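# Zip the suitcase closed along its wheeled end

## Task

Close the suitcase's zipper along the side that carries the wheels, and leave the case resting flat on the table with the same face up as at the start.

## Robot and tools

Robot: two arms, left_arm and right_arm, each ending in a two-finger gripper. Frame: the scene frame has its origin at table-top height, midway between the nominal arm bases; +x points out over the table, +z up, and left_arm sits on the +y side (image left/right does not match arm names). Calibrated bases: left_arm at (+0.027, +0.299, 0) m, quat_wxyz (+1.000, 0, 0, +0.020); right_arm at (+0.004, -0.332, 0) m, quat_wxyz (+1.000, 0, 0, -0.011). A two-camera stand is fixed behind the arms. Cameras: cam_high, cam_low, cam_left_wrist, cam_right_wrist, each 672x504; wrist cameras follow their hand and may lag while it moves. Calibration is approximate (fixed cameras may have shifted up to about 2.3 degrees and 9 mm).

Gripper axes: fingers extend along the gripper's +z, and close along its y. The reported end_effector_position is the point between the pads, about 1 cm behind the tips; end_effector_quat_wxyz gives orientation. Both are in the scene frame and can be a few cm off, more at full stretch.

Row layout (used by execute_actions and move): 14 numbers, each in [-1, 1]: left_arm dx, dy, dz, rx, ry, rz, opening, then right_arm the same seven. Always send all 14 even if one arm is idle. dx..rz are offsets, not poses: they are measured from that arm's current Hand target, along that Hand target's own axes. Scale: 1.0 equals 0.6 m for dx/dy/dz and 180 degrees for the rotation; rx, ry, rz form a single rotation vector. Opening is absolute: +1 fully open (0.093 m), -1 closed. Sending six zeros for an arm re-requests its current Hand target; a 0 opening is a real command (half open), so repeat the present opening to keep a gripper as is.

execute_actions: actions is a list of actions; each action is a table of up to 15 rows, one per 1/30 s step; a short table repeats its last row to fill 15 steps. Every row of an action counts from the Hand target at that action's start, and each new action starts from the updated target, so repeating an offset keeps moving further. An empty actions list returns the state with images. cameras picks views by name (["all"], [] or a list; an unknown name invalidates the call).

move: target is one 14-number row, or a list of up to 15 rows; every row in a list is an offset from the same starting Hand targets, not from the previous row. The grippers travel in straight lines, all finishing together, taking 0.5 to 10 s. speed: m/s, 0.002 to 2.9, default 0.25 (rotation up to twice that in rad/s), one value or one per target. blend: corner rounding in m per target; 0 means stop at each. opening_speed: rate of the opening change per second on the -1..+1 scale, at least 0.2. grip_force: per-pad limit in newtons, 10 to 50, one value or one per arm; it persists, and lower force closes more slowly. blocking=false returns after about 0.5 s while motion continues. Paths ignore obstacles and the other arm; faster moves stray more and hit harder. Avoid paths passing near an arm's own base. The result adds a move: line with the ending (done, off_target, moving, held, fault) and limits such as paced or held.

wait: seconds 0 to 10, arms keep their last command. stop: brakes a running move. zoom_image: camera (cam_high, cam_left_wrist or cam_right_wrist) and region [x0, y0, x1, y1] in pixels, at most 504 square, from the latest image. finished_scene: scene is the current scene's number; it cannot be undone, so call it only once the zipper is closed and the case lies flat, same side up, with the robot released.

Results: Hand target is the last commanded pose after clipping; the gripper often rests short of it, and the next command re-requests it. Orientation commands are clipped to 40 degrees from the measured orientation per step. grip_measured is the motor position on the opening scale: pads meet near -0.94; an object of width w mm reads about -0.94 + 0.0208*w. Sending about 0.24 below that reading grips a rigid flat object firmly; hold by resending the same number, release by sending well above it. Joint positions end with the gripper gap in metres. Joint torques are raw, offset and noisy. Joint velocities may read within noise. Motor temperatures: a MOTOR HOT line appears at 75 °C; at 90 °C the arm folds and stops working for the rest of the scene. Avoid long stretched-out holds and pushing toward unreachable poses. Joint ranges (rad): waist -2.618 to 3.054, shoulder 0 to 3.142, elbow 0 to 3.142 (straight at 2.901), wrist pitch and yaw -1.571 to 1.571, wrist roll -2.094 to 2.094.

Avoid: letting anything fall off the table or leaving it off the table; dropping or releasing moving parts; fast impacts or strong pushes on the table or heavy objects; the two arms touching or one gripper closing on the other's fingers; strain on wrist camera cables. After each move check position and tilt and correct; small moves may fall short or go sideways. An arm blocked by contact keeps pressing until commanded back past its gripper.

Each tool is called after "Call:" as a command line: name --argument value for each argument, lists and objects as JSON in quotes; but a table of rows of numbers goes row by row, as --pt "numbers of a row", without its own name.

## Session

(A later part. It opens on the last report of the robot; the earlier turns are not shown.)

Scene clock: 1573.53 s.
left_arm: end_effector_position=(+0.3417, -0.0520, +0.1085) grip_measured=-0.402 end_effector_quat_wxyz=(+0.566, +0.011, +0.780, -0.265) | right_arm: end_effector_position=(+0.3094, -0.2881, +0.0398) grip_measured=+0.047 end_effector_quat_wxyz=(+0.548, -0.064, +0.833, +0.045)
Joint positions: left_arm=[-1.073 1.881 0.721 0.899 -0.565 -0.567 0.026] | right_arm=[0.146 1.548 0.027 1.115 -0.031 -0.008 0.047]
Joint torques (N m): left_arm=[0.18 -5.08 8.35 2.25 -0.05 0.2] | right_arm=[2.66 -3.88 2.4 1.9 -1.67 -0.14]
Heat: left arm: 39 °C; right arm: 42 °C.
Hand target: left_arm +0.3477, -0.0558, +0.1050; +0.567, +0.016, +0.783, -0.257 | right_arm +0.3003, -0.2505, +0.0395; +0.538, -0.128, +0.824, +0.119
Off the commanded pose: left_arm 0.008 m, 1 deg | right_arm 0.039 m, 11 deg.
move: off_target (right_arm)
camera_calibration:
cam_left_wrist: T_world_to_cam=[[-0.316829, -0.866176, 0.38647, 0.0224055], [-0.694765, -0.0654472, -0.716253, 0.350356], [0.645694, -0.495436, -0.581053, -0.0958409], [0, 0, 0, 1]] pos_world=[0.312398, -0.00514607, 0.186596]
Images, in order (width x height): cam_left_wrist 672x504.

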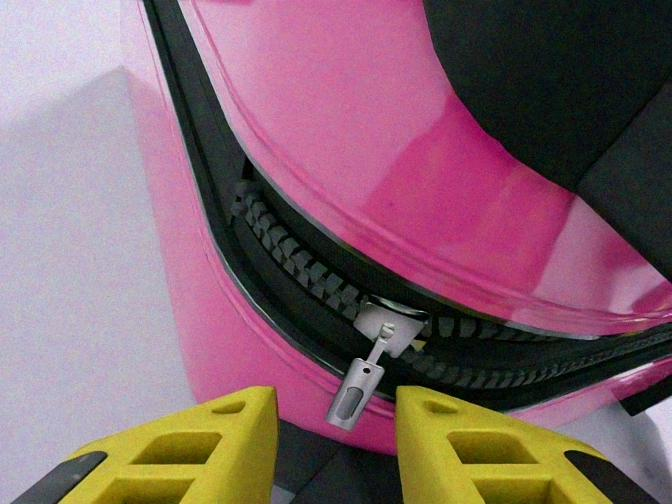

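Call:
move --target '[0,-0.004,0.012,0,0,0,-0.4,0,0,0,0,0,0,-0.5]' --speed 0.04 --cameras '["cam_left_wrist"]'

Call:
move --target '[0,0,0,0,0,0,-1,0,0,0,0,0,0,-0.5]' --opening_speed 0.25 --cameras '["cam_left_wrist"]'

Scene clock: 1580.70 s.
left_arm: end_effector_position=(+0.3428, -0.0534, +0.1077) grip_measured=-0.402 end_effector_quat_wxyz=(+0.566, +0.010, +0.780, -0.265) | right_arm: end_effector_position=(+0.3095, -0.2883, +0.0398) grip_measured=+0.047 end_effector_quat_wxyz=(+0.548, -0.063, +0.833, +0.044)
Joint positions: left_arm=[-1.073 1.889 0.728 0.899 -0.566 -0.567 0.026] | right_arm=[0.146 1.548 0.027 1.115 -0.03 -0.008 0.047]
Joint torques (N m): left_arm=[0.51 -4 9.95 2.18 0.09 0.19] | right_arm=[2.63 -3.89 2.41 1.91 -1.68 -0.14]
Heat: left arm: 38 °C; right arm: 42 °C.
Hand target: left_arm +0.3533, -0.0609, +0.1044; +0.567, +0.016, +0.783, -0.257 | right_arm +0.3003, -0.2505, +0.0395; +0.538, -0.128, +0.824, +0.119
Off the commanded pose: left_arm 0.013 m, 1 deg | right_arm 0.039 m, 11 deg.
move: off_target (left_arm, right_arm)
camera_calibration:
cam_left_wrist: T_world_to_cam=[[-0.31569, -0.866827, 0.385942, 0.0214603], [-0.694473, -0.0660815, -0.716478, 0.350465], [0.646566, -0.494211, -0.581126, -0.0979505], [0, 0, 0, 1]] pos_world=[0.313495, -0.00664659, 0.185897]
Images, in order (width x height): cam_left_wrist 672x504.

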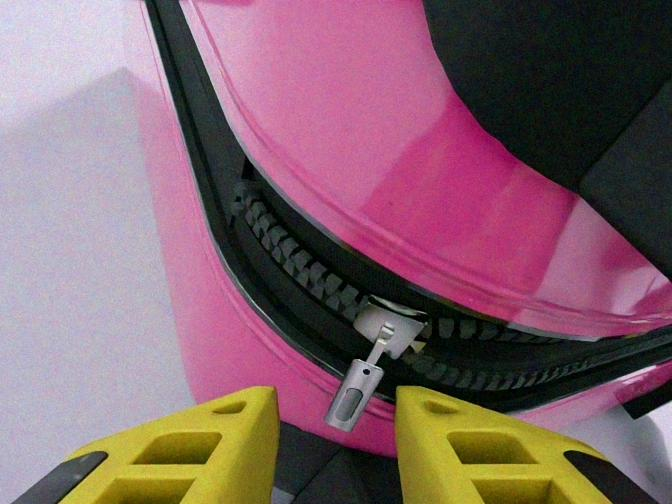

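Scene clock: 1583.30 s.
left_arm: end_effector_position=(+0.3401, -0.0602, +0.1105) grip_measured=-0.990 end_effector_quat_wxyz=(+0.563, +0.017, +0.779, -0.275) | right_arm: end_effector_position=(+0.3095, -0.2883, +0.0398) grip_measured=+0.047 end_effector_quat_wxyz=(+0.548, -0.063, +0.833, +0.045)
Joint positions: left_arm=[-1.08 1.889 0.738 0.897 -0.549 -0.567 0] | right_arm=[0.146 1.548 0.027 1.115 -0.03 -0.007 0.047]
Joint torques (N m): left_arm=[1.18 -4.08 9.29 2.21 -0.05 0.13] | right_arm=[2.65 -3.84 2.36 1.91 -1.67 -0.15]
Heat: left arm: 38 °C; right arm: 42 °C.
Hand target: left_arm +0.3532, -0.0610, +0.1044; +0.567, +0.016, +0.783, -0.257 | right_arm +0.3003, -0.2505, +0.0395; +0.538, -0.128, +0.824, +0.119
Off the commanded pose: left_arm 0.015 m, 2 deg | right_arm 0.039 m, 11 deg.
move: off_target (left_arm, right_arm)
camera_calibration:
cam_left_wrist: T_world_to_cam=[[-0.336345, -0.855503, 0.393684, 0.0205034], [-0.695695, -0.0560404, -0.716148, 0.351035], [0.634729, -0.514757, -0.57632, -0.0956779], [0, 0, 0, 1]] pos_world=[0.311839, -0.012038, 0.18818]
Images, in order (width x height): cam_left_wrist 672x504.

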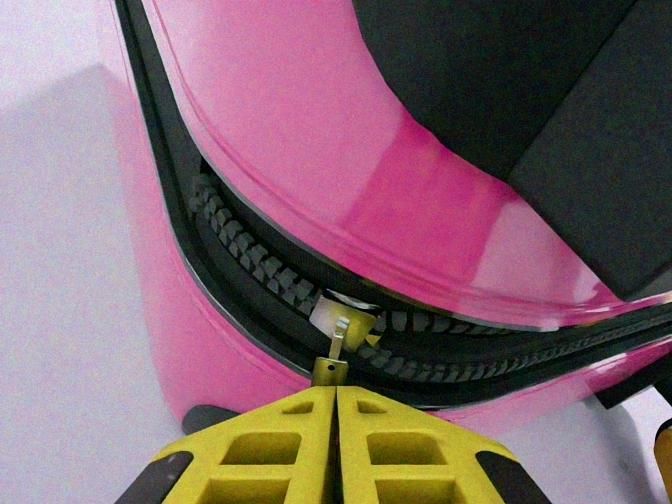

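Call:
move --pt "0 0 -0.04 0 0 0 -0.5 0 0 0 0 0 0 -0.5" --pt "0 0 0.02 0 0 0 -0.5 0 0 0 0 0 0 -0.5" --speed 0.05 --cameras '["cam_left_wrist"]'

Scene clock: 1591.63 s.
left_arm: end_effector_position=(+0.3488, -0.0607, +0.1044) grip_measured=-0.502 end_effector_quat_wxyz=(+0.565, +0.011, +0.782, -0.262) | right_arm: end_effector_position=(+0.3101, -0.2925, +0.0398) grip_measured=+0.047 end_effector_quat_wxyz=(+0.549, -0.052, +0.834, +0.037)
Joint positions: left_arm=[-1.07 1.923 0.77 0.885 -0.565 -0.567 0.021] | right_arm=[0.146 1.548 0.027 1.115 -0.005 0.003 0.047]
Joint torques (N m): left_arm=[1.7 -4.11 9.89 2.32 0.22 0.19] | right_arm=[2.66 -4.08 2.09 1.94 -1.9 -0.26]
Heat: left arm: 37 °C; right arm: 42 °C.
Hand target: left_arm +0.3638, -0.0661, +0.1018; +0.567, +0.016, +0.783, -0.257 | right_arm +0.3003, -0.2505, +0.0395; +0.538, -0.129, +0.824, +0.119
Off the commanded pose: left_arm 0.016 m, 1 deg | right_arm 0.043 m, 13 deg.
move: off_target (left_arm, right_arm)
camera_calibration:
cam_left_wrist: T_world_to_cam=[[-0.312308, -0.86965, 0.382325, 0.0173136], [-0.696906, -0.0637663, -0.714322, 0.35246], [0.64559, -0.489533, -0.586149, -0.106191], [0, 0, 0, 1]] pos_world=[0.319594, -0.0144521, 0.182907]
Images, in order (width x height): cam_left_wrist 672x504.

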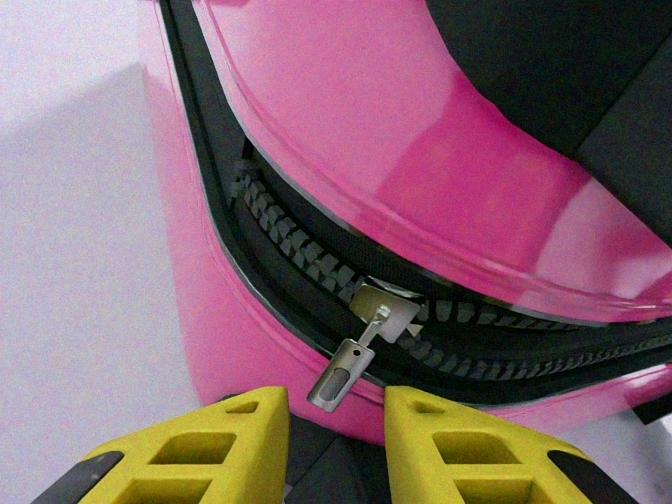

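Call:
move --target '[0,0.003,0.01,0,0,0,-1,0,0,0,0,0,0,-0.5]' --opening_speed 0.25 --cameras '["cam_left_wrist"]'

Scene clock: 1598.80 s.
left_arm: end_effector_position=(+0.3512, -0.0673, +0.1053) grip_measured=-0.990 end_effector_quat_wxyz=(+0.563, +0.017, +0.780, -0.274) | right_arm: end_effector_position=(+0.3103, -0.2944, +0.0398) grip_measured=+0.047 end_effector_quat_wxyz=(+0.549, -0.047, +0.834, +0.034)
Joint positions: left_arm=[-1.063 1.939 0.786 0.9 -0.533 -0.562 0] | right_arm=[0.146 1.548 0.027 1.115 0.007 0.008 0.047]
Joint torques (N m): left_arm=[2.35 -4.18 9.7 2.22 0.04 0.2] | right_arm=[2.62 -4.18 2 1.94 -1.98 -0.29]
Heat: left arm: 38 °C; right arm: 43 °C.
Hand target: left_arm +0.3696, -0.0670, +0.0997; +0.567, +0.016, +0.783, -0.257 | right_arm +0.3003, -0.2504, +0.0395; +0.538, -0.129, +0.824, +0.119
Off the commanded pose: left_arm 0.019 m, 2 deg | right_arm 0.045 m, 14 deg.
move: off_target (left_arm, right_arm)
camera_calibration:
cam_left_wrist: T_world_to_cam=[[-0.335051, -0.8567, 0.39218, 0.0198301], [-0.696499, -0.0551167, -0.715438, 0.354845], [0.634532, -0.512861, -0.578224, -0.10897], [0, 0, 0, 1]] pos_world=[0.322938, -0.0193401, 0.183084]
Images, in order (width x height): cam_left_wrist 672x504.

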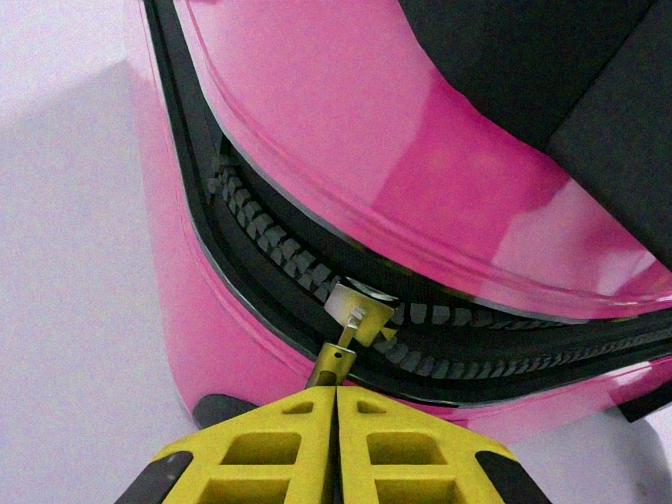

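Call:
move --pt "0 0 -0.03 0 0 0 -0.4 0 0 0 0 0 0 -0.5" --pt "0.016 0.008 -0.03 -0.015 0.036 0 -0.4 0 0 0 0 0 0 -0.5" --pt "0.016 0.008 0.0 -0.015 0.036 0 -0.4 0 0 0 0 0 0 -0.5" --speed 0.05 --cameras '["cam_left_wrist"]'

Scene clock: 1609.87 s.
left_arm: end_effector_position=(+0.3535, -0.0583, +0.0887) grip_measured=-0.402 end_effector_quat_wxyz=(+0.523, +0.016, +0.820, -0.233) | right_arm: end_effector_position=(+0.3101, -0.2933, +0.0398) grip_measured=+0.047 end_effector_quat_wxyz=(+0.549, -0.050, +0.834, +0.036)
Joint positions: left_arm=[-1.048 1.901 0.826 0.663 -0.529 -0.617 0.026] | right_arm=[0.146 1.548 0.027 1.115 -0.001 0.005 0.047]
Joint torques (N m): left_arm=[1.59 -4.92 10.41 2.33 0.21 0.11] | right_arm=[2.7 -4.1 2.07 1.93 -1.95 -0.26]
Heat: left arm: 39 °C; right arm: 43 °C.
Hand target: left_arm +0.3678, -0.0653, +0.0892; +0.522, +0.017, +0.819, -0.237 | right_arm +0.3003, -0.2504, +0.0395; +0.538, -0.129, +0.824, +0.119
Off the commanded pose: left_arm 0.016 m, 0 deg | right_arm 0.044 m, 13 deg.
move: off_target (left_arm, right_arm)
camera_calibration:
cam_left_wrist: T_world_to_cam=[[-0.271363, -0.896744, 0.349588, 0.013688], [-0.76884, -0.0165391, -0.639227, 0.366118], [0.579005, -0.44224, -0.684965, -0.0822159], [0, 0, 0, 1]] pos_world=[0.332804, -0.0180292, 0.172932]
Images, in order (width x height): cam_left_wrist 672x504.

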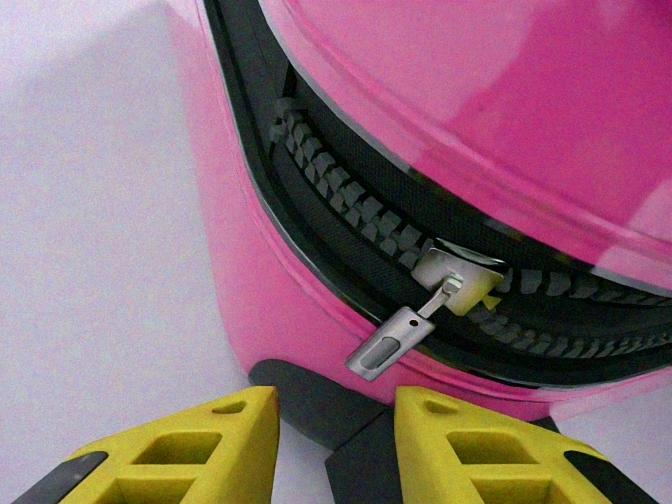

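Call:
move --pt "0 0 -0.03 0 0 0 -0.4 0 0 0 0 0 0 -0.5" --pt "-0.014 -0.015 -0.03 0 0 0 -0.4 0 0 0 0 0 0 -0.5" --pt "-0.014 -0.015 0.006 0 0 0 -0.4 0 0 0 0 0 0 -0.5" --speed 0.05 --cameras '["cam_left_wrist"]'

Scene clock: 1615.70 s.
left_arm: end_effector_position=(+0.3554, -0.0604, +0.0895) grip_measured=-0.402 end_effector_quat_wxyz=(+0.513, +0.022, +0.830, -0.220) | right_arm: end_effector_position=(+0.3103, -0.2942, +0.0398) grip_measured=+0.047 end_effector_quat_wxyz=(+0.549, -0.047, +0.834, +0.034)
Joint positions: left_arm=[-1.046 1.892 0.866 0.574 -0.528 -0.618 0.026] | right_arm=[0.146 1.548 0.027 1.115 0.005 0.007 0.047]
Joint torques (N m): left_arm=[1.31 -4.63 11.32 2.74 0.16 0.14] | right_arm=[2.67 -4.12 1.99 1.94 -2 -0.3]
Heat: left arm: 39 °C; right arm: 43 °C.
Hand target: left_arm +0.3722, -0.0729, +0.0987; +0.522, +0.017, +0.819, -0.237 | right_arm +0.3003, -0.2504, +0.0395; +0.538, -0.129, +0.824, +0.119
Off the commanded pose: left_arm 0.023 m, 3 deg | right_arm 0.045 m, 14 deg.
move: off_target (left_arm, right_arm)
camera_calibration:
cam_left_wrist: T_world_to_cam=[[-0.262908, -0.908153, 0.325789, 0.0104661], [-0.78342, 0.00384958, -0.62148, 0.373013], [0.563145, -0.418621, -0.712477, -0.07414], [0, 0, 0, 1]] pos_world=[0.33673, -0.0229677, 0.175588]
Images, in order (width x height): cam_left_wrist 672x504.

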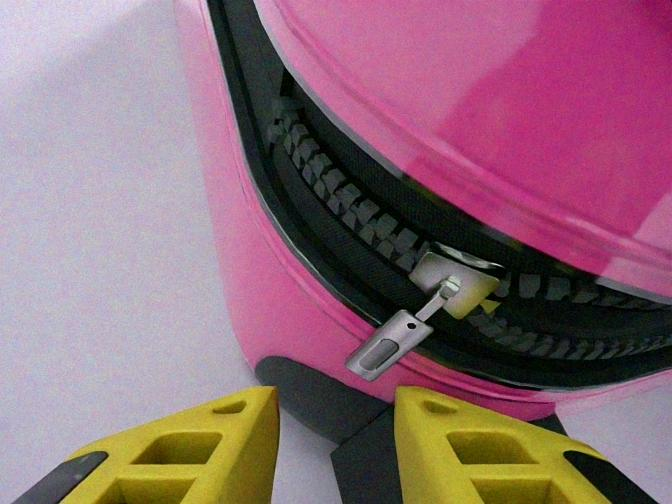

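Call:
move --pt "0.003 -0.0055 -0.079 0 0 0 -0.4 0 0 0 0 0 0 -0.5" --pt "0.006 -0.008 -0.026 0 0 0 -0.4 0 0 0 0 0 0 -0.5" --speed 0.06 --cameras '["cam_left_wrist"]'

Scene clock: 1626.47 s.
left_arm: end_effector_position=(+0.3447, -0.0635, +0.0983) grip_measured=-0.402 end_effector_quat_wxyz=(+0.513, +0.019, +0.826, -0.233) | right_arm: end_effector_position=(+0.3098, -0.2906, +0.0398) grip_measured=+0.047 end_effector_quat_wxyz=(+0.548, -0.057, +0.833, +0.041)
Joint positions: left_arm=[-1.072 1.857 0.848 0.57 -0.538 -0.64 0.026] | right_arm=[0.146 1.548 0.027 1.115 -0.017 -0.001 0.047]
Joint torques (N m): left_arm=[0.53 -4.53 10.14 2.61 -0.05 0.14] | right_arm=[2.67 -3.96 2.24 1.93 -1.8 -0.22]
Heat: left arm: 40 °C; right arm: 43 °C.
Hand target: left_arm +0.3559, -0.0717, +0.1026; +0.522, +0.017, +0.819, -0.237 | right_arm +0.3003, -0.2505, +0.0395; +0.538, -0.129, +0.824, +0.119
Off the commanded pose: left_arm 0.015 m, 1 deg | right_arm 0.041 m, 12 deg.
move: off_target (left_arm, right_arm)
camera_calibration:
cam_left_wrist: T_world_to_cam=[[-0.271439, -0.896695, 0.349655, 0.00331603], [-0.782057, -0.00626239, -0.623176, 0.369168], [0.560988, -0.442605, -0.699567, -0.0651205], [0, 0, 0, 1]] pos_world=[0.326142, -0.0235373, 0.183341]
Images, in order (width x height): cam_left_wrist 672x504.

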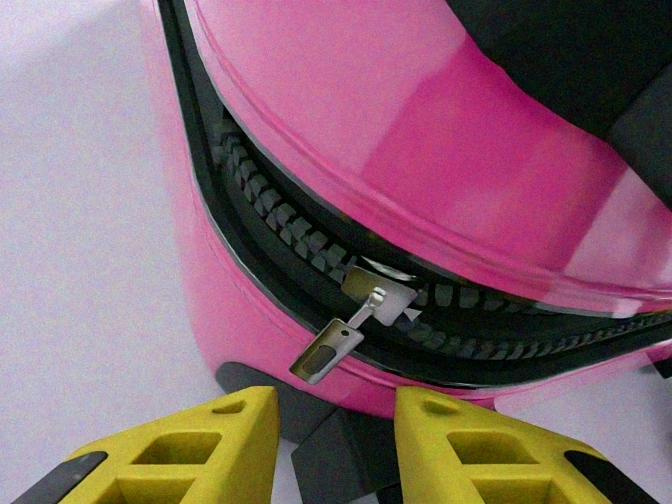

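Call:
move --pt "0 0 -0.025 0 0 0 -0.4 0 0 0 0 0 0 -0.5" --pt "-0.02 0.006 -0.02 0 0 0 -0.4 0 0 0 0 0 0 -0.5" --pt "-0.02 0.006 0.002 0 0 0 -0.4 0 0 0 0 0 0 -0.5" --speed 0.06 --cameras '["cam_left_wrist"]'

Scene clock: 1632.47 s.
left_arm: end_effector_position=(+0.3451, -0.0639, +0.0983) grip_measured=-0.402 end_effector_quat_wxyz=(+0.508, +0.028, +0.829, -0.235) | right_arm: end_effector_position=(+0.3098, -0.2906, +0.0398) grip_measured=+0.047 end_effector_quat_wxyz=(+0.548, -0.057, +0.833, +0.041)
Joint positions: left_arm=[-1.064 1.851 0.85 0.557 -0.512 -0.629 0.026] | right_arm=[0.146 1.548 0.027 1.115 -0.017 -0.001 0.047]
Joint torques (N m): left_arm=[1.99 -6.41 10.56 2.45 -0.04 0.19] | right_arm=[2.69 -3.95 2.25 1.95 -1.81 -0.2]
Heat: left arm: 40 °C; right arm: 43 °C.
Hand target: left_arm +0.3635, -0.0663, +0.1112; +0.522, +0.017, +0.819, -0.237 | right_arm +0.3003, -0.2505, +0.0395; +0.538, -0.129, +0.824, +0.119
Off the commanded pose: left_arm 0.023 m, 2 deg | right_arm 0.041 m, 12 deg.
move: off_target (left_arm, right_arm)
camera_calibration:
cam_left_wrist: T_world_to_cam=[[-0.28581, -0.894172, 0.344627, 0.00873736], [-0.786506, 0.0134269, -0.617437, 0.371602], [0.547468, -0.447521, -0.70711, -0.0604947], [0, 0, 0, 1]] pos_world=[0.327884, -0.0242494, 0.183653]
Images, in order (width x height): cam_left_wrist 672x504.

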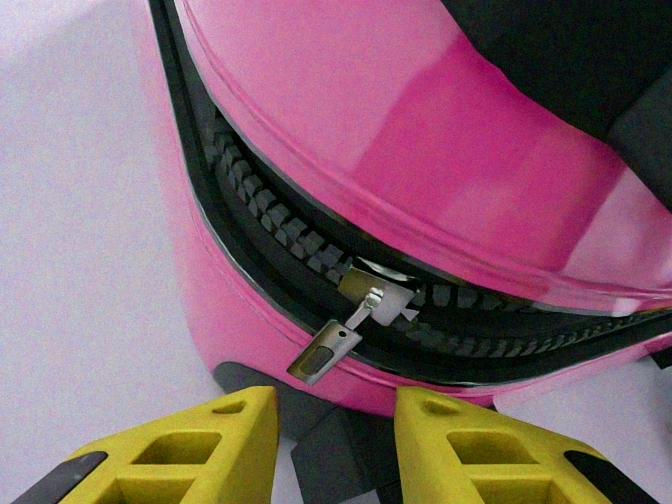

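Call:
move --pt "0.0 0 -0.06 0 0 0 -0.4 0 0 0 0 0 0 -0.5" --pt "0.03 0.009 -0.062 0.033 -0.076 -0.055 -0.4 0 0 0 0 0 0 -0.5" --pt "0.011 -0.008 -0.014 0.033 -0.076 -0.055 -0.4 0 0 0 0 0 0 -0.5" --speed 0.07 --cameras '["cam_left_wrist"]'

Scene clock: 1650.83 s.
left_arm: end_effector_position=(+0.3386, -0.0608, +0.1107) grip_measured=-0.402 end_effector_quat_wxyz=(+0.589, -0.058, +0.736, -0.329) | right_arm: end_effector_position=(+0.3095, -0.2884, +0.0398) grip_measured=+0.047 end_effector_quat_wxyz=(+0.548, -0.063, +0.833, +0.045)
Joint positions: left_arm=[-1.109 2.005 0.715 1.176 -0.635 -0.654 0.026] | right_arm=[0.146 1.548 0.027 1.115 -0.03 -0.007 0.047]
Joint torques (N m): left_arm=[1.09 -4.85 9.77 2.13 0.17 0.13] | right_arm=[2.65 -3.89 2.37 1.91 -1.68 -0.17]
Heat: left arm: 39 °C; right arm: 43 °C.
Hand target: left_arm +0.3519, -0.0687, +0.1102; +0.591, -0.055, +0.736, -0.324 | right_arm +0.3003, -0.2504, +0.0395; +0.538, -0.129, +0.824, +0.119
Off the commanded pose: left_arm 0.016 m, 1 deg | right_arm 0.039 m, 11 deg.
move: off_target (left_arm, right_arm)
camera_calibration:
cam_left_wrist: T_world_to_cam=[[-0.300425, -0.787661, 0.537899, -0.0046338], [-0.653292, -0.240971, -0.717735, 0.324705], [0.694949, -0.56703, -0.442179, -0.133296], [0, 0, 0, 1]] pos_world=[0.303369, -0.000988397, 0.176604]
Images, in order (width x height): cam_left_wrist 672x504.

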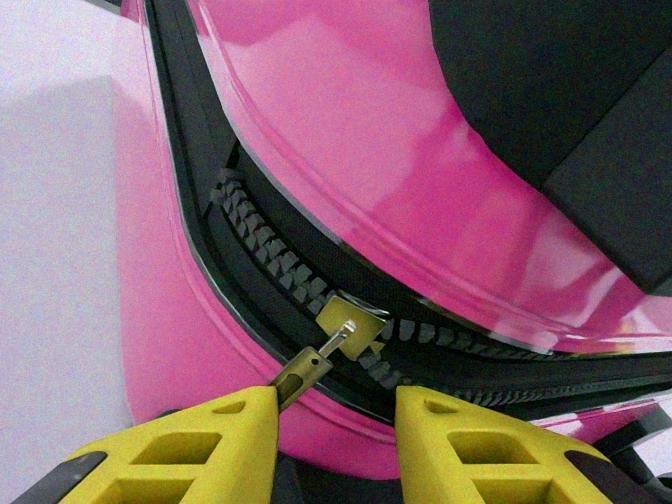

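Call:
move --pt "0 0 -0.02 0 0 0 -0.4 0 0 0 0 0 0 -0.5" --pt "0 0.027 -0.02 0 0 0 -0.4 0 0 0 0 0 0 -0.5" --pt "0 0.027 0.005 0 0 0 -0.4 0 0 0 0 0 0 -0.5" --speed 0.06 --cameras '["cam_left_wrist"]'

Scene clock: 1656.17 s.
left_arm: end_effector_position=(+0.3407, -0.0598, +0.1103) grip_measured=-0.402 end_effector_quat_wxyz=(+0.587, -0.055, +0.731, -0.342) | right_arm: end_effector_position=(+0.3096, -0.2890, +0.0398) grip_measured=+0.047 end_effector_quat_wxyz=(+0.548, -0.061, +0.833, +0.043)
Joint positions: left_arm=[-1.093 2.018 0.704 1.222 -0.597 -0.654 0.026] | right_arm=[0.146 1.548 0.027 1.115 -0.026 -0.006 0.047]
Joint torques (N m): left_arm=[2.74 -4.38 8.1 2.23 0.18 0.18] | right_arm=[2.67 -3.84 2.29 1.91 -1.72 -0.17]
Heat: left arm: 39 °C; right arm: 43 °C.
Hand target: left_arm +0.3595, -0.0572, +0.1011; +0.591, -0.055, +0.737, -0.324 | right_arm +0.3003, -0.2505, +0.0395; +0.538, -0.128, +0.824, +0.119
Off the commanded pose: left_arm 0.021 m, 2 deg | right_arm 0.040 m, 12 deg.
move: off_target (left_arm, right_arm)
camera_calibration:
cam_left_wrist: T_world_to_cam=[[-0.320968, -0.769946, 0.551509, 0.00354707], [-0.653589, -0.241361, -0.717333, 0.32598], [0.68542, -0.590701, -0.42576, -0.134389], [0, 0, 0, 1]] pos_world=[0.306309, 0.00202578, 0.174662]
Images, in order (width x height): cam_left_wrist 672x504.

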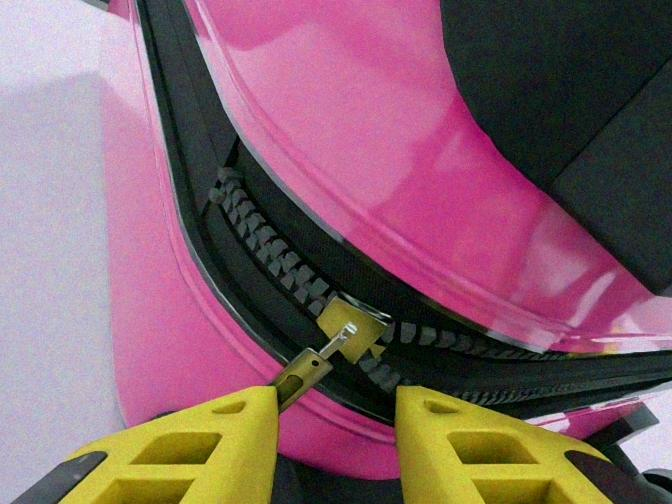

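Call:
move --pt "0 0 -0.06 0 0 0 -0.3 0 0 0 0 0 0 -0.5" --pt "-0.004 -0.003 -0.06 0 0 0 -0.3 0 0 0 0 0 0 -0.5" --speed 0.07 --cameras '["cam_left_wrist"]'

Scene clock: 1661.70 s.
left_arm: end_effector_position=(+0.3287, -0.0473, +0.0978) grip_measured=-0.302 end_effector_quat_wxyz=(+0.582, -0.049, +0.743, -0.326) | right_arm: end_effector_position=(+0.3095, -0.2887, +0.0398) grip_measured=+0.047 end_effector_quat_wxyz=(+0.548, -0.062, +0.833, +0.044)
Joint positions: left_arm=[-1.11 2 0.638 1.227 -0.621 -0.654 0.031] | right_arm=[0.146 1.548 0.027 1.115 -0.028 -0.006 0.047]
Joint torques (N m): left_arm=[-1.03 -9.55 3.62 2.43 -0.2 0.08] | right_arm=[2.63 -3.9 2.36 1.93 -1.7 -0.15]
Heat: left arm: 39 °C; right arm: 43 °C.
Hand target: left_arm +0.3272, -0.0425, +0.1074; +0.592, -0.055, +0.736, -0.323 | right_arm +0.3003, -0.2504, +0.0395; +0.538, -0.129, +0.824, +0.119
Off the commanded pose: left_arm 0.011 m, 1 deg | right_arm 0.039 m, 12 deg.
move: off_target (left_arm, right_arm)
camera_calibration:
cam_left_wrist: T_world_to_cam=[[-0.305335, -0.793224, 0.526845, 0.01241], [-0.665332, -0.218105, -0.713977, 0.316897], [0.681252, -0.568529, -0.461162, -0.118128], [0, 0, 0, 1]] pos_world=[0.295106, 0.0118016, 0.165243]
Images, in order (width x height): cam_left_wrist 672x504.

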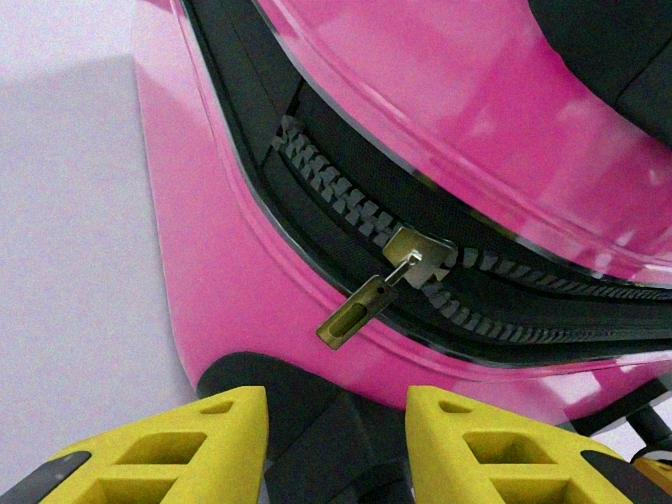

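Call:
move --pt "-0.02 0.004 0.0 0 0 0 -0.3 0 0 0 0 0 0 -0.5" --pt "-0.014 0.008 0.042 0 0 0 -0.3 0 0 0 0 0 0 -0.5" --speed 0.05 --cameras '["cam_left_wrist"]'

Scene clock: 1667.10 s.
left_arm: end_effector_position=(+0.3477, -0.0400, +0.1141) grip_measured=-0.302 end_effector_quat_wxyz=(+0.591, -0.065, +0.733, -0.331) | right_arm: end_effector_position=(+0.3095, -0.2887, +0.0398) grip_measured=+0.047 end_effector_quat_wxyz=(+0.548, -0.062, +0.833, +0.044)
Joint positions: left_arm=[-1.056 1.971 0.661 1.21 -0.591 -0.654 0.031] | right_arm=[0.146 1.548 0.027 1.115 -0.028 -0.006 0.047]
Joint torques (N m): left_arm=[0.23 -4.75 7.39 2.27 0.14 0.19] | right_arm=[2.65 -3.86 2.33 1.92 -1.69 -0.15]
Heat: left arm: 38 °C; right arm: 43 °C.
Hand target: left_arm +0.3538, -0.0454, +0.1095; +0.591, -0.055, +0.736, -0.324 | right_arm +0.3003, -0.2504, +0.0395; +0.538, -0.129, +0.824, +0.119
Off the commanded pose: left_arm 0.009 m, 1 deg | right_arm 0.039 m, 12 deg.
move: off_target (right_arm)
camera_calibration:
cam_left_wrist: T_world_to_cam=[[-0.294428, -0.783096, 0.547788, 0.0096028], [-0.649173, -0.256771, -0.715991, 0.335813], [0.701346, -0.566417, -0.432765, -0.129637], [0, 0, 0, 1]] pos_world=[0.311749, 0.0203183, 0.179076]
Images, in order (width x height): cam_left_wrist 672x504.

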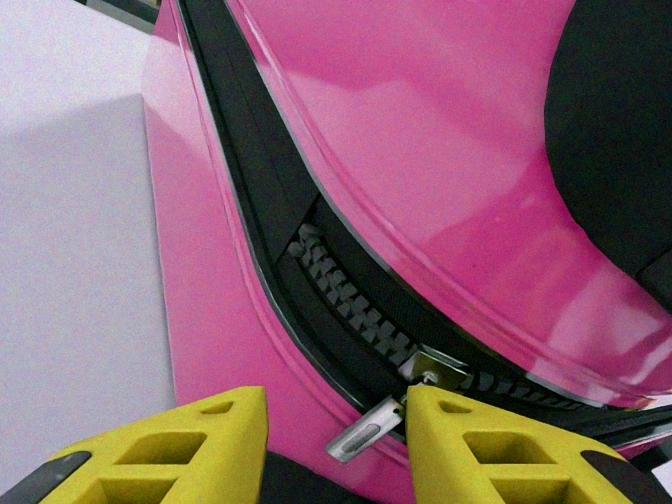

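Call:
move --pt "0.004 -0.012 0.016 0 0 0 -0.3 0 0 0 0 0 0 -0.5" --speed 0.05 --cameras '["cam_left_wrist"]'

Scene clock: 1672.50 s.
left_arm: end_effector_position=(+0.3516, -0.0439, +0.1138) grip_measured=-0.302 end_effector_quat_wxyz=(+0.593, -0.068, +0.732, -0.329) | right_arm: end_effector_position=(+0.3098, -0.2907, +0.0398) grip_measured=+0.047 end_effector_quat_wxyz=(+0.548, -0.057, +0.833, +0.040)
Joint positions: left_arm=[-1.056 1.989 0.687 1.204 -0.601 -0.654 0.031] | right_arm=[0.146 1.548 0.027 1.115 -0.016 -0.002 0.047]
Joint torques (N m): left_arm=[0.05 -4.78 9.7 1.97 0.24 0.19] | right_arm=[2.69 -3.96 2.26 1.92 -1.82 -0.19]
Heat: left arm: 38 °C; right arm: 43 °C.
Hand target: left_arm +0.3596, -0.0561, +0.1105; +0.591, -0.055, +0.737, -0.324 | right_arm +0.3003, -0.2505, +0.0395; +0.538, -0.129, +0.824, +0.119
Off the commanded pose: left_arm 0.015 m, 2 deg | right_arm 0.041 m, 12 deg.
move: off_target (left_arm, right_arm)
camera_calibration:
cam_left_wrist: T_world_to_cam=[[-0.288437, -0.784772, 0.548577, 0.0056275], [-0.645263, -0.263975, -0.716905, 0.335611], [0.707418, -0.560759, -0.430244, -0.136764], [0, 0, 0, 1]] pos_world=[0.314929, 0.0163178, 0.178672]
Images, in order (width x height): cam_left_wrist 672x504.

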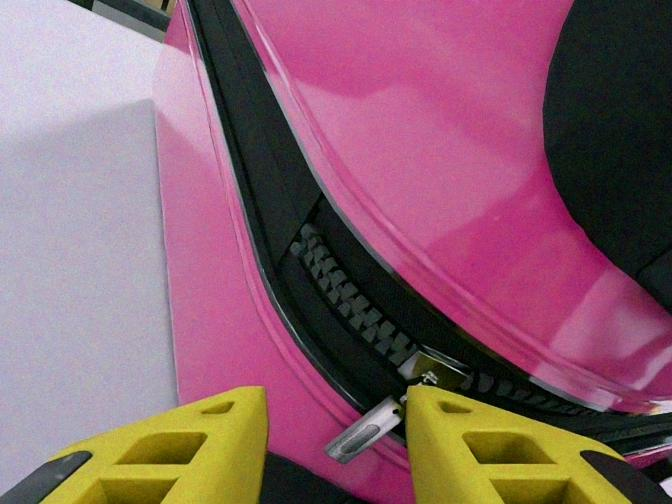

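Call:
move --target '[0,-0.004,0.005,0,0,0,-1,0,0,0,0,0,0,-0.5]' --opening_speed 0.25 --cameras '["cam_left_wrist"]'

Scene clock: 1678.17 s.
left_arm: end_effector_position=(+0.3510, -0.0540, +0.1200) grip_measured=-0.990 end_effector_quat_wxyz=(+0.593, -0.065, +0.728, -0.338) | right_arm: end_effector_position=(+0.3099, -0.2917, +0.0398) grip_measured=+0.047 end_effector_quat_wxyz=(+0.548, -0.054, +0.834, +0.039)
Joint positions: left_arm=[-1.068 1.992 0.717 1.193 -0.597 -0.654 0] | right_arm=[0.146 1.548 0.027 1.115 -0.01 0.001 0.047]
Joint torques (N m): left_arm=[1.07 -4.72 8.83 2 0.21 0.18] | right_arm=[2.63 -3.99 2.18 1.92 -1.88 -0.22]
Heat: left arm: 38 °C; right arm: 43 °C.
Hand target: left_arm +0.3618, -0.0591, +0.1116; +0.592, -0.055, +0.736, -0.324 | right_arm +0.3003, -0.2504, +0.0395; +0.538, -0.129, +0.824, +0.119
Off the commanded pose: left_arm 0.015 m, 2 deg | right_arm 0.042 m, 13 deg.
move: off_target (left_arm, right_arm)
camera_calibration:
cam_left_wrist: T_world_to_cam=[[-0.304044, -0.773246, 0.556459, -0.000670988], [-0.643503, -0.264013, -0.718471, 0.336476], [0.702468, -0.57653, -0.417315, -0.140127], [0, 0, 0, 1]] pos_world=[0.314754, 0.00752744, 0.183645]
Images, in order (width x height): cam_left_wrist 672x504.

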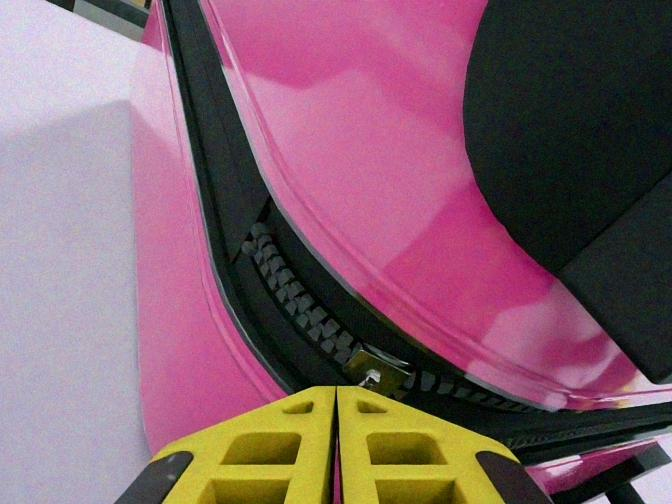

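Call:
move --pt "0.003 0.0115 -0.0985 0 0 0 -1 0 0 0 0 0 0 -0.5" --pt "0.003 0.0115 -0.0985 -0.0346 0.0304 -0.2567 -1 0 0 0 0 0 0 -0.5" --speed 0.12 --cameras '["cam_left_wrist"]'

Scene clock: 1714.63 s.
left_arm: end_effector_position=(+0.3047, -0.0269, +0.0970) grip_measured=-0.991 end_effector_quat_wxyz=(+0.378, -0.351, +0.709, -0.481) | right_arm: end_effector_position=(+0.3098, -0.2905, +0.0398) grip_measured=+0.047 end_effector_quat_wxyz=(+0.548, -0.057, +0.833, +0.041)
Joint positions: left_arm=[-1.139 1.783 0.564 0.904 -0.629 -1.554 0] | right_arm=[0.146 1.548 0.027 1.115 -0.018 -0.001 0.047]
Joint torques (N m): left_arm=[0.2 -8.2 7.47 2.12 -0.07 0.03] | right_arm=[2.7 -4.03 2.25 1.92 -1.79 -0.21]
Motor temperatures (°C): left_arm=[21 35 38 35 19 19 20] | right_arm=[20 21 23 44 28 19 24]
Heat: left arm: 38 °C; right arm: 44 °C.
Hand target: left_arm +0.3096, -0.0303, +0.1116; +0.379, -0.356, +0.699, -0.492 | right_arm +0.3003, -0.2505, +0.0395; +0.538, -0.129, +0.824, +0.119
Off the commanded pose: left_arm 0.016 m, 2 deg | right_arm 0.041 m, 12 deg.
move: off_target (left_arm, right_arm)
camera_calibration:
cam_left_wrist: T_world_to_cam=[[0.131594, -0.307188, 0.942507, -0.138761], [-0.797293, -0.597786, -0.0835155, 0.273639], [0.589073, -0.740464, -0.323584, -0.0804489], [0, 0, 0, 1]] pos_world=[0.283821, 0.0613824, 0.127604]
Images, in order (width x height): cam_left_wrist 672x504.

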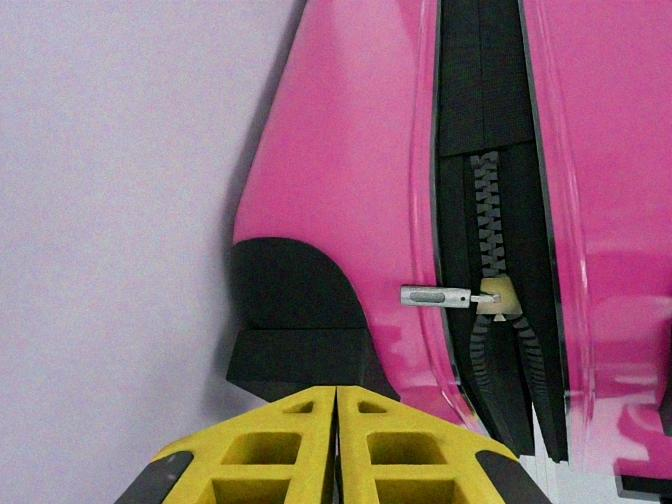

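Call:
move --target '[0.007,-0.076,0.06,0,0,0,-1,0,0,0,0,0,0,-0.5]' --speed 0.1 --cameras '["cam_left_wrist"]'

Scene clock: 1727.33 s.
left_arm: end_effector_position=(+0.3397, -0.0585, +0.1380) grip_measured=-0.991 end_effector_quat_wxyz=(+0.374, -0.357, +0.701, -0.492) | right_arm: end_effector_position=(+0.3098, -0.2905, +0.0398) grip_measured=+0.047 end_effector_quat_wxyz=(+0.548, -0.057, +0.833, +0.041)
Joint positions: left_arm=[-1.088 1.783 0.788 0.708 -0.579 -1.553 0] | right_arm=[0.146 1.548 0.027 1.115 -0.018 -0.001 0.047]
Joint torques (N m): left_arm=[0.23 -7.25 8.98 2.12 -0.07 0.13] | right_arm=[2.66 -3.88 2.21 1.94 -1.8 -0.2]
Heat: left arm: 38 °C; right arm: 44 °C.
Hand target: left_arm +0.3450, -0.0609, +0.1462; +0.379, -0.356, +0.699, -0.492 | right_arm +0.3003, -0.2505, +0.0395; +0.538, -0.129, +0.824, +0.119
Off the commanded pose: left_arm 0.010 m, 1 deg | right_arm 0.041 m, 12 deg.
move: off_target (right_arm)
camera_calibration:
cam_left_wrist: T_world_to_cam=[[0.131431, -0.277209, 0.951778, -0.191141], [-0.795329, -0.602609, -0.0656857, 0.282628], [0.591758, -0.748343, -0.299674, -0.115945], [0, 0, 0, 1]] pos_world=[0.318515, 0.0305616, 0.165742]
Images, in order (width x height): cam_left_wrist 672x504.

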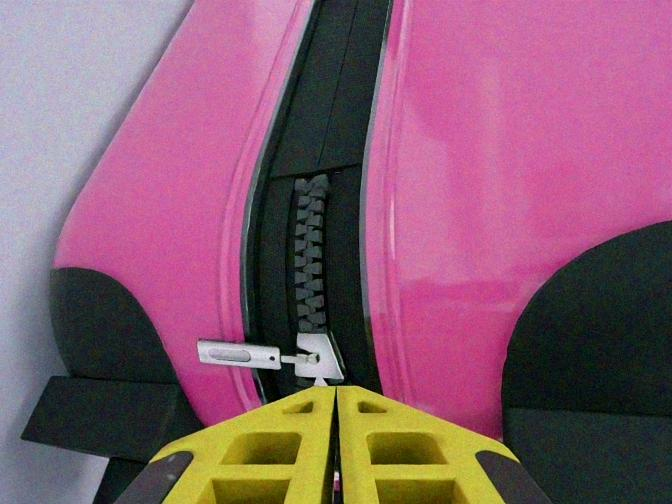

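Call:
move --pt "-0.035 0.0165 -0.005 0 0 0 -1 0 0 0 0 0 0 -0.5" --pt "-0.026 0.007 0.038 0 0 0 -1 0 0 0 0 0 0 -0.5" --speed 0.06 --cameras '["cam_left_wrist"]'

Scene clock: 1740.30 s.
left_arm: end_effector_position=(+0.3618, -0.0482, +0.1315) grip_measured=-0.991 end_effector_quat_wxyz=(+0.374, -0.359, +0.704, -0.485) | right_arm: end_effector_position=(+0.3098, -0.2905, +0.0398) grip_measured=+0.047 end_effector_quat_wxyz=(+0.548, -0.057, +0.833, +0.041)
Joint positions: left_arm=[-1.017 1.808 0.801 0.714 -0.517 -1.533 0] | right_arm=[0.146 1.548 0.027 1.115 -0.018 -0.001 0.047]
Joint torques (N m): left_arm=[0.24 -5.38 10.09 2.46 0.07 0.2] | right_arm=[2.67 -3.95 2.28 1.92 -1.8 -0.21]
Heat: left arm: 38 °C; right arm: 44 °C.
Hand target: left_arm +0.3717, -0.0558, +0.1399; +0.379, -0.356, +0.699, -0.492 | right_arm +0.3003, -0.2505, +0.0395; +0.538, -0.129, +0.824, +0.119
Off the commanded pose: left_arm 0.015 m, 1 deg | right_arm 0.041 m, 12 deg.
move: off_target (left_arm, right_arm)
camera_calibration:
cam_left_wrist: T_world_to_cam=[[0.142952, -0.288519, 0.946743, -0.189033], [-0.792195, -0.606765, -0.0652948, 0.304638], [0.593289, -0.740671, -0.315301, -0.121426], [0, 0, 0, 1]] pos_world=[0.340396, 0.0403674, 0.160572]
Images, in order (width x height): cam_left_wrist 672x504.

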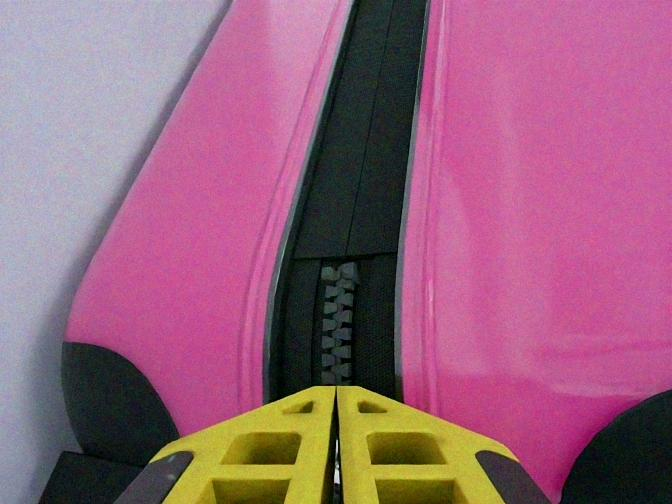

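Call:
move --pt "0 0.003 0.025 0 0 0 -1 0 0 0 0 0 0 -0.5" --pt "0.06 0.0 0.015 0 0 0 -1 0 0 0 0 0 0 -0.5" --speed 0.05 --cameras '["cam_left_wrist"]'

Scene clock: 1747.40 s.
left_arm: end_effector_position=(+0.3680, -0.0544, +0.1204) grip_measured=-0.991 end_effector_quat_wxyz=(+0.396, -0.387, +0.692, -0.462) | right_arm: end_effector_position=(+0.3102, -0.2935, +0.0398) grip_measured=+0.047 end_effector_quat_wxyz=(+0.549, -0.050, +0.834, +0.035)
Joint positions: left_arm=[-1.047 1.885 0.868 0.692 -0.63 -1.568 0] | right_arm=[0.146 1.548 0.027 1.115 0 0.004 0.047]
Joint torques (N m): left_arm=[-3.41 -4.92 11.84 2.53 0.44 0.31] | right_arm=[2.65 -4.11 2.02 1.93 -1.94 -0.24]
Heat: left arm: 39 °C; right arm: 44 °C.
Hand target: left_arm +0.3631, -0.0909, +0.1313; +0.379, -0.356, +0.698, -0.492 | right_arm +0.3003, -0.2505, +0.0395; +0.538, -0.128, +0.824, +0.119
Off the commanded pose: left_arm 0.038 m, 5 deg | right_arm 0.044 m, 13 deg.
move: off_target (left_arm, right_arm)
camera_calibration:
cam_left_wrist: T_world_to_cam=[[0.170103, -0.28899, 0.942099, -0.190721], [-0.736846, -0.672095, -0.0731224, 0.282038], [0.654311, -0.681743, -0.327266, -0.150945], [0, 0, 0, 1]] pos_world=[0.339026, 0.0315341, 0.150902]
Images, in order (width x height): cam_left_wrist 672x504.

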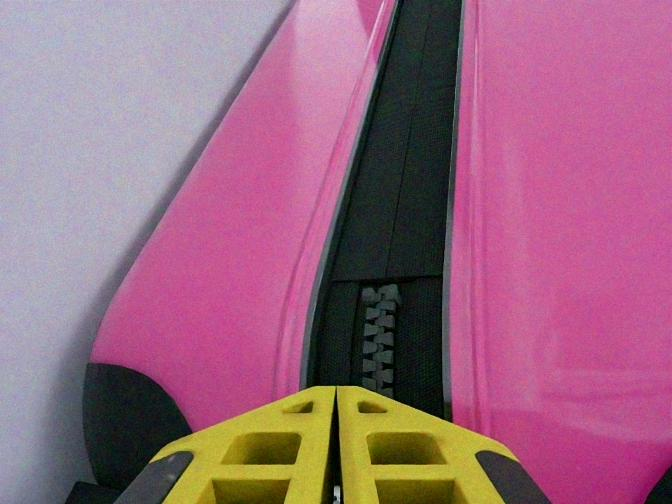

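Call:
move --target '[0.06,-0.015,0,0,0,0,-1,0,0,0,0,0,0,-0.5]' --speed 0.05 --cameras '["cam_left_wrist"]'

Scene clock: 1752.70 s.
left_arm: end_effector_position=(+0.3667, -0.0556, +0.1199) grip_measured=-0.991 end_effector_quat_wxyz=(+0.419, -0.425, +0.667, -0.446) | right_arm: end_effector_position=(+0.3108, -0.2990, +0.0398) grip_measured=+0.047 end_effector_quat_wxyz=(+0.549, -0.045, +0.834, +0.030)
Joint positions: left_arm=[-1.088 1.92 0.922 0.642 -0.766 -1.637 0] | right_arm=[0.125 1.548 0.027 1.115 -0.005 -0.002 0.047]
Joint torques (N m): left_arm=[-6.6 -5.14 13.71 2.44 0.86 0.7] | right_arm=[3.99 -4.29 1.94 1.91 -1.96 -0.21]
Heat: left arm: 39 °C; right arm: 44 °C.
Hand target: left_arm +0.3476, -0.1245, +0.1336; +0.379, -0.356, +0.698, -0.492 | right_arm +0.3003, -0.2505, +0.0395; +0.538, -0.129, +0.824, +0.119
Off the commanded pose: left_arm 0.073 m, 11 deg | right_arm 0.050 m, 14 deg.
move: off_target (left_arm, right_arm)
camera_calibration:
cam_left_wrist: T_world_to_cam=[[0.195886, -0.257262, 0.946279, -0.198473], [-0.661226, -0.747253, -0.0662751, 0.247534], [0.72416, -0.612723, -0.316485, -0.174233], [0, 0, 0, 1]] pos_world=[0.328727, 0.0271545, 0.149075]
Images, in order (width x height): cam_left_wrist 672x504.

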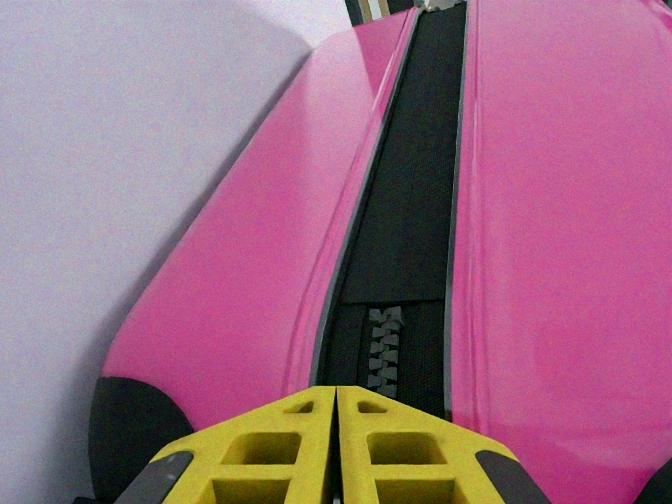

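Call:
move --pt "-0.13 -0.02 0.0 0 0 0 -1 0 0 0 0 0 0 -0.5" --pt "-0.1 -0.035 0.005 0 0 0 -1 0 0 0 0 0 0 -0.5" --speed 0.06 --cameras '["cam_left_wrist"]'

Scene clock: 1759.93 s.
left_arm: end_effector_position=(+0.3746, -0.0598, +0.1219) grip_measured=-0.991 end_effector_quat_wxyz=(+0.371, -0.354, +0.735, -0.443) | right_arm: end_effector_position=(+0.3106, -0.2990, +0.0397) grip_measured=+0.047 end_effector_quat_wxyz=(+0.549, -0.044, +0.834, +0.031)
Joint positions: left_arm=[-1.007 1.854 0.921 0.542 -0.509 -1.52 0] | right_arm=[0.125 1.548 0.026 1.115 -0.005 0.002 0.047]
Joint torques (N m): left_arm=[-1.76 -9.42 11.6 2.9 -0.16 0] | right_arm=[4.03 -4.23 1.94 1.94 -1.97 -0.24]
Heat: left arm: 40 °C; right arm: 44 °C.
Hand target: left_arm +0.3805, -0.0792, +0.1637; +0.379, -0.356, +0.698, -0.492 | right_arm +0.3003, -0.2505, +0.0395; +0.538, -0.128, +0.824, +0.119
Off the commanded pose: left_arm 0.046 m, 7 deg | right_arm 0.050 m, 14 deg.
move: off_target (left_arm, right_arm)
camera_calibration:
cam_left_wrist: T_world_to_cam=[[0.191001, -0.372535, 0.90815, -0.203462], [-0.796383, -0.599676, -0.0785011, 0.310731], [0.57384, -0.708242, -0.411219, -0.119629], [0, 0, 0, 1]] pos_world=[0.35497, 0.0258154, 0.159973]
Images, in order (width x height): cam_left_wrist 672x504.

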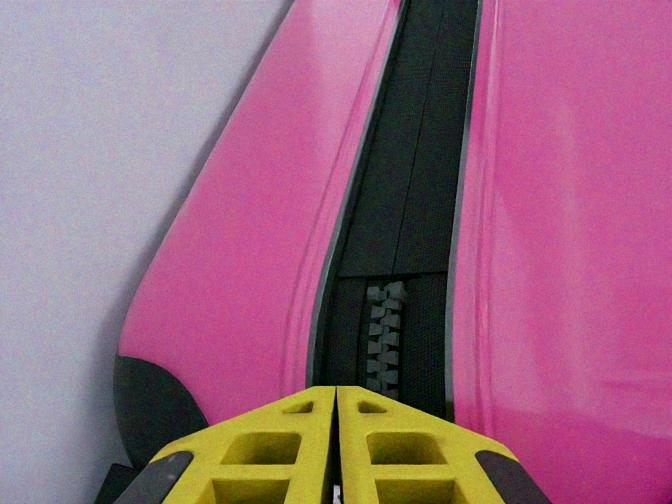

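Call:
move --pt "0 0.06 -0.03 0 0 0 -1 0 0 0 0 0 0 -0.5" --pt "-0.03 0.06 -0.09 0 0 0 -1 0 0 0 0 0 0 -0.5" --speed 0.06 --cameras '["cam_left_wrist"]'

Scene clock: 1767.63 s.
left_arm: end_effector_position=(+0.3403, -0.0385, +0.1424) grip_measured=-0.991 end_effector_quat_wxyz=(+0.371, -0.350, +0.702, -0.496) | right_arm: end_effector_position=(+0.3106, -0.2987, +0.0397) grip_measured=+0.047 end_effector_quat_wxyz=(+0.549, -0.044, +0.834, +0.031)
Joint positions: left_arm=[-1.048 1.714 0.715 0.727 -0.525 -1.529 0] | right_arm=[0.126 1.548 0.026 1.115 -0.005 0.002 0.047]
Joint torques (N m): left_arm=[-1.03 -8.57 4.51 2.39 -0.28 0.03] | right_arm=[3.97 -4.25 2.03 1.93 -1.95 -0.26]
Heat: left arm: 41 °C; right arm: 44 °C.
Hand target: left_arm +0.3368, -0.0315, +0.1448; +0.379, -0.356, +0.699, -0.492 | right_arm +0.3003, -0.2504, +0.0395; +0.538, -0.129, +0.824, +0.119
Off the commanded pose: left_arm 0.008 m, 1 deg | right_arm 0.049 m, 14 deg.
move: off_target (right_arm)
camera_calibration:
cam_left_wrist: T_world_to_cam=[[0.121879, -0.278946, 0.952541, -0.186742], [-0.804937, -0.589268, -0.0695708, 0.299741], [0.580708, -0.758256, -0.296353, -0.0971561], [0, 0, 0, 1]] pos_world=[0.320452, 0.0508675, 0.16994]
Images, in order (width x height): cam_left_wrist 672x504.

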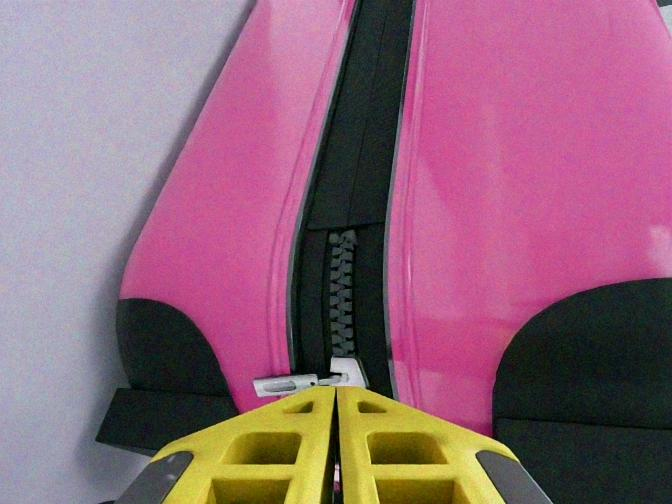

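Call:
move --pt "-0.03 -0.013 0.01 0 0 0 -1 0 0 0 0 0 0 -0.5" --pt "-0.022 -0.013 0.052 0 0 0 -1 0 0 0 0 0 0 -0.5" --speed 0.05 --cameras '["cam_left_wrist"]'

Scene clock: 1778.40 s.
left_arm: end_effector_position=(+0.3649, -0.0313, +0.1455) grip_measured=-0.991 end_effector_quat_wxyz=(+0.373, -0.360, +0.698, -0.494) | right_arm: end_effector_position=(+0.3106, -0.2987, +0.0397) grip_measured=+0.047 end_effector_quat_wxyz=(+0.549, -0.044, +0.834, +0.031)
Joint positions: left_arm=[-0.978 1.735 0.757 0.712 -0.475 -1.524 0] | right_arm=[0.126 1.548 0.026 1.115 -0.005 0.002 0.047]
Joint torques (N m): left_arm=[0.17 -4.96 9.05 2.37 -0.02 0.22] | right_arm=[4.04 -4.25 1.99 1.93 -1.96 -0.25]
Heat: left arm: 40 °C; right arm: 44 °C.
Hand target: left_arm +0.3714, -0.0351, +0.1475; +0.379, -0.356, +0.698, -0.492 | right_arm +0.3003, -0.2504, +0.0395; +0.538, -0.129, +0.824, +0.119
Off the commanded pose: left_arm 0.008 m, 1 deg | right_arm 0.049 m, 14 deg.
move: off_target (right_arm)
camera_calibration:
cam_left_wrist: T_world_to_cam=[[0.132324, -0.269531, 0.953857, -0.194482], [-0.793609, -0.605367, -0.0609645, 0.318141], [0.593865, -0.748922, -0.294007, -0.109781], [0, 0, 0, 1]] pos_world=[0.34341, 0.0579554, 0.172627]
Images, in order (width x height): cam_left_wrist 672x504.

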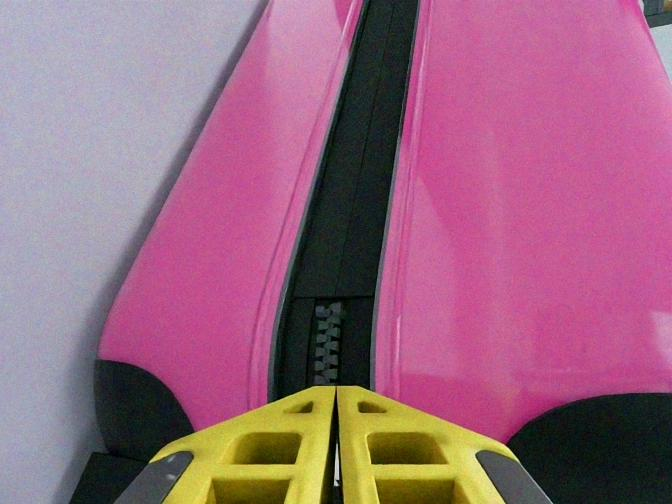

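Call:
move --pt "0.008 0 0.03 0 0 0 -1 0 0 0 0 0 0 -0.5" --pt "0.075 -0.012 0.03 0 0 0 -1 0 0 0 0 0 0 -0.5" --speed 0.05 --cameras '["cam_left_wrist"]'

Scene clock: 1785.03 s.
left_arm: end_effector_position=(+0.3763, -0.0494, +0.1400) grip_measured=-0.991 end_effector_quat_wxyz=(+0.409, -0.384, +0.685, -0.465) | right_arm: end_effector_position=(+0.3106, -0.2987, +0.0397) grip_measured=+0.047 end_effector_quat_wxyz=(+0.549, -0.044, +0.834, +0.031)
Joint positions: left_arm=[-1.027 1.849 0.885 0.673 -0.628 -1.534 0] | right_arm=[0.126 1.548 0.026 1.115 -0.005 0.002 0.047]
Joint torques (N m): left_arm=[-3.26 -5 10.59 2.37 0.58 0.05] | right_arm=[4 -4.25 1.92 1.93 -1.96 -0.23]
Heat: left arm: 40 °C; right arm: 44 °C.
Hand target: left_arm +0.3673, -0.0835, +0.1421; +0.379, -0.356, +0.699, -0.492 | right_arm +0.3003, -0.2504, +0.0395; +0.538, -0.129, +0.824, +0.119
Off the commanded pose: left_arm 0.035 m, 6 deg | right_arm 0.049 m, 14 deg.
move: off_target (left_arm, right_arm)
camera_calibration:
cam_left_wrist: T_world_to_cam=[[0.145398, -0.28946, 0.946083, -0.200386], [-0.727086, -0.679767, -0.0962373, 0.292192], [0.670973, -0.673891, -0.3093, -0.154906], [0, 0, 0, 1]] pos_world=[0.345523, 0.0362293, 0.169789]
Images, in order (width x height): cam_left_wrist 672x504.

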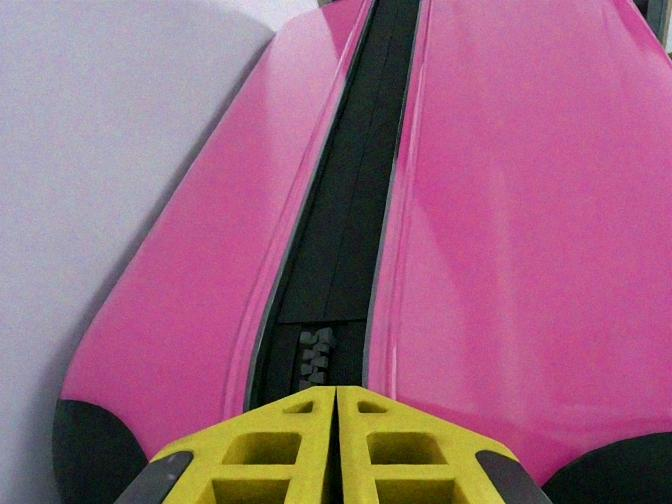

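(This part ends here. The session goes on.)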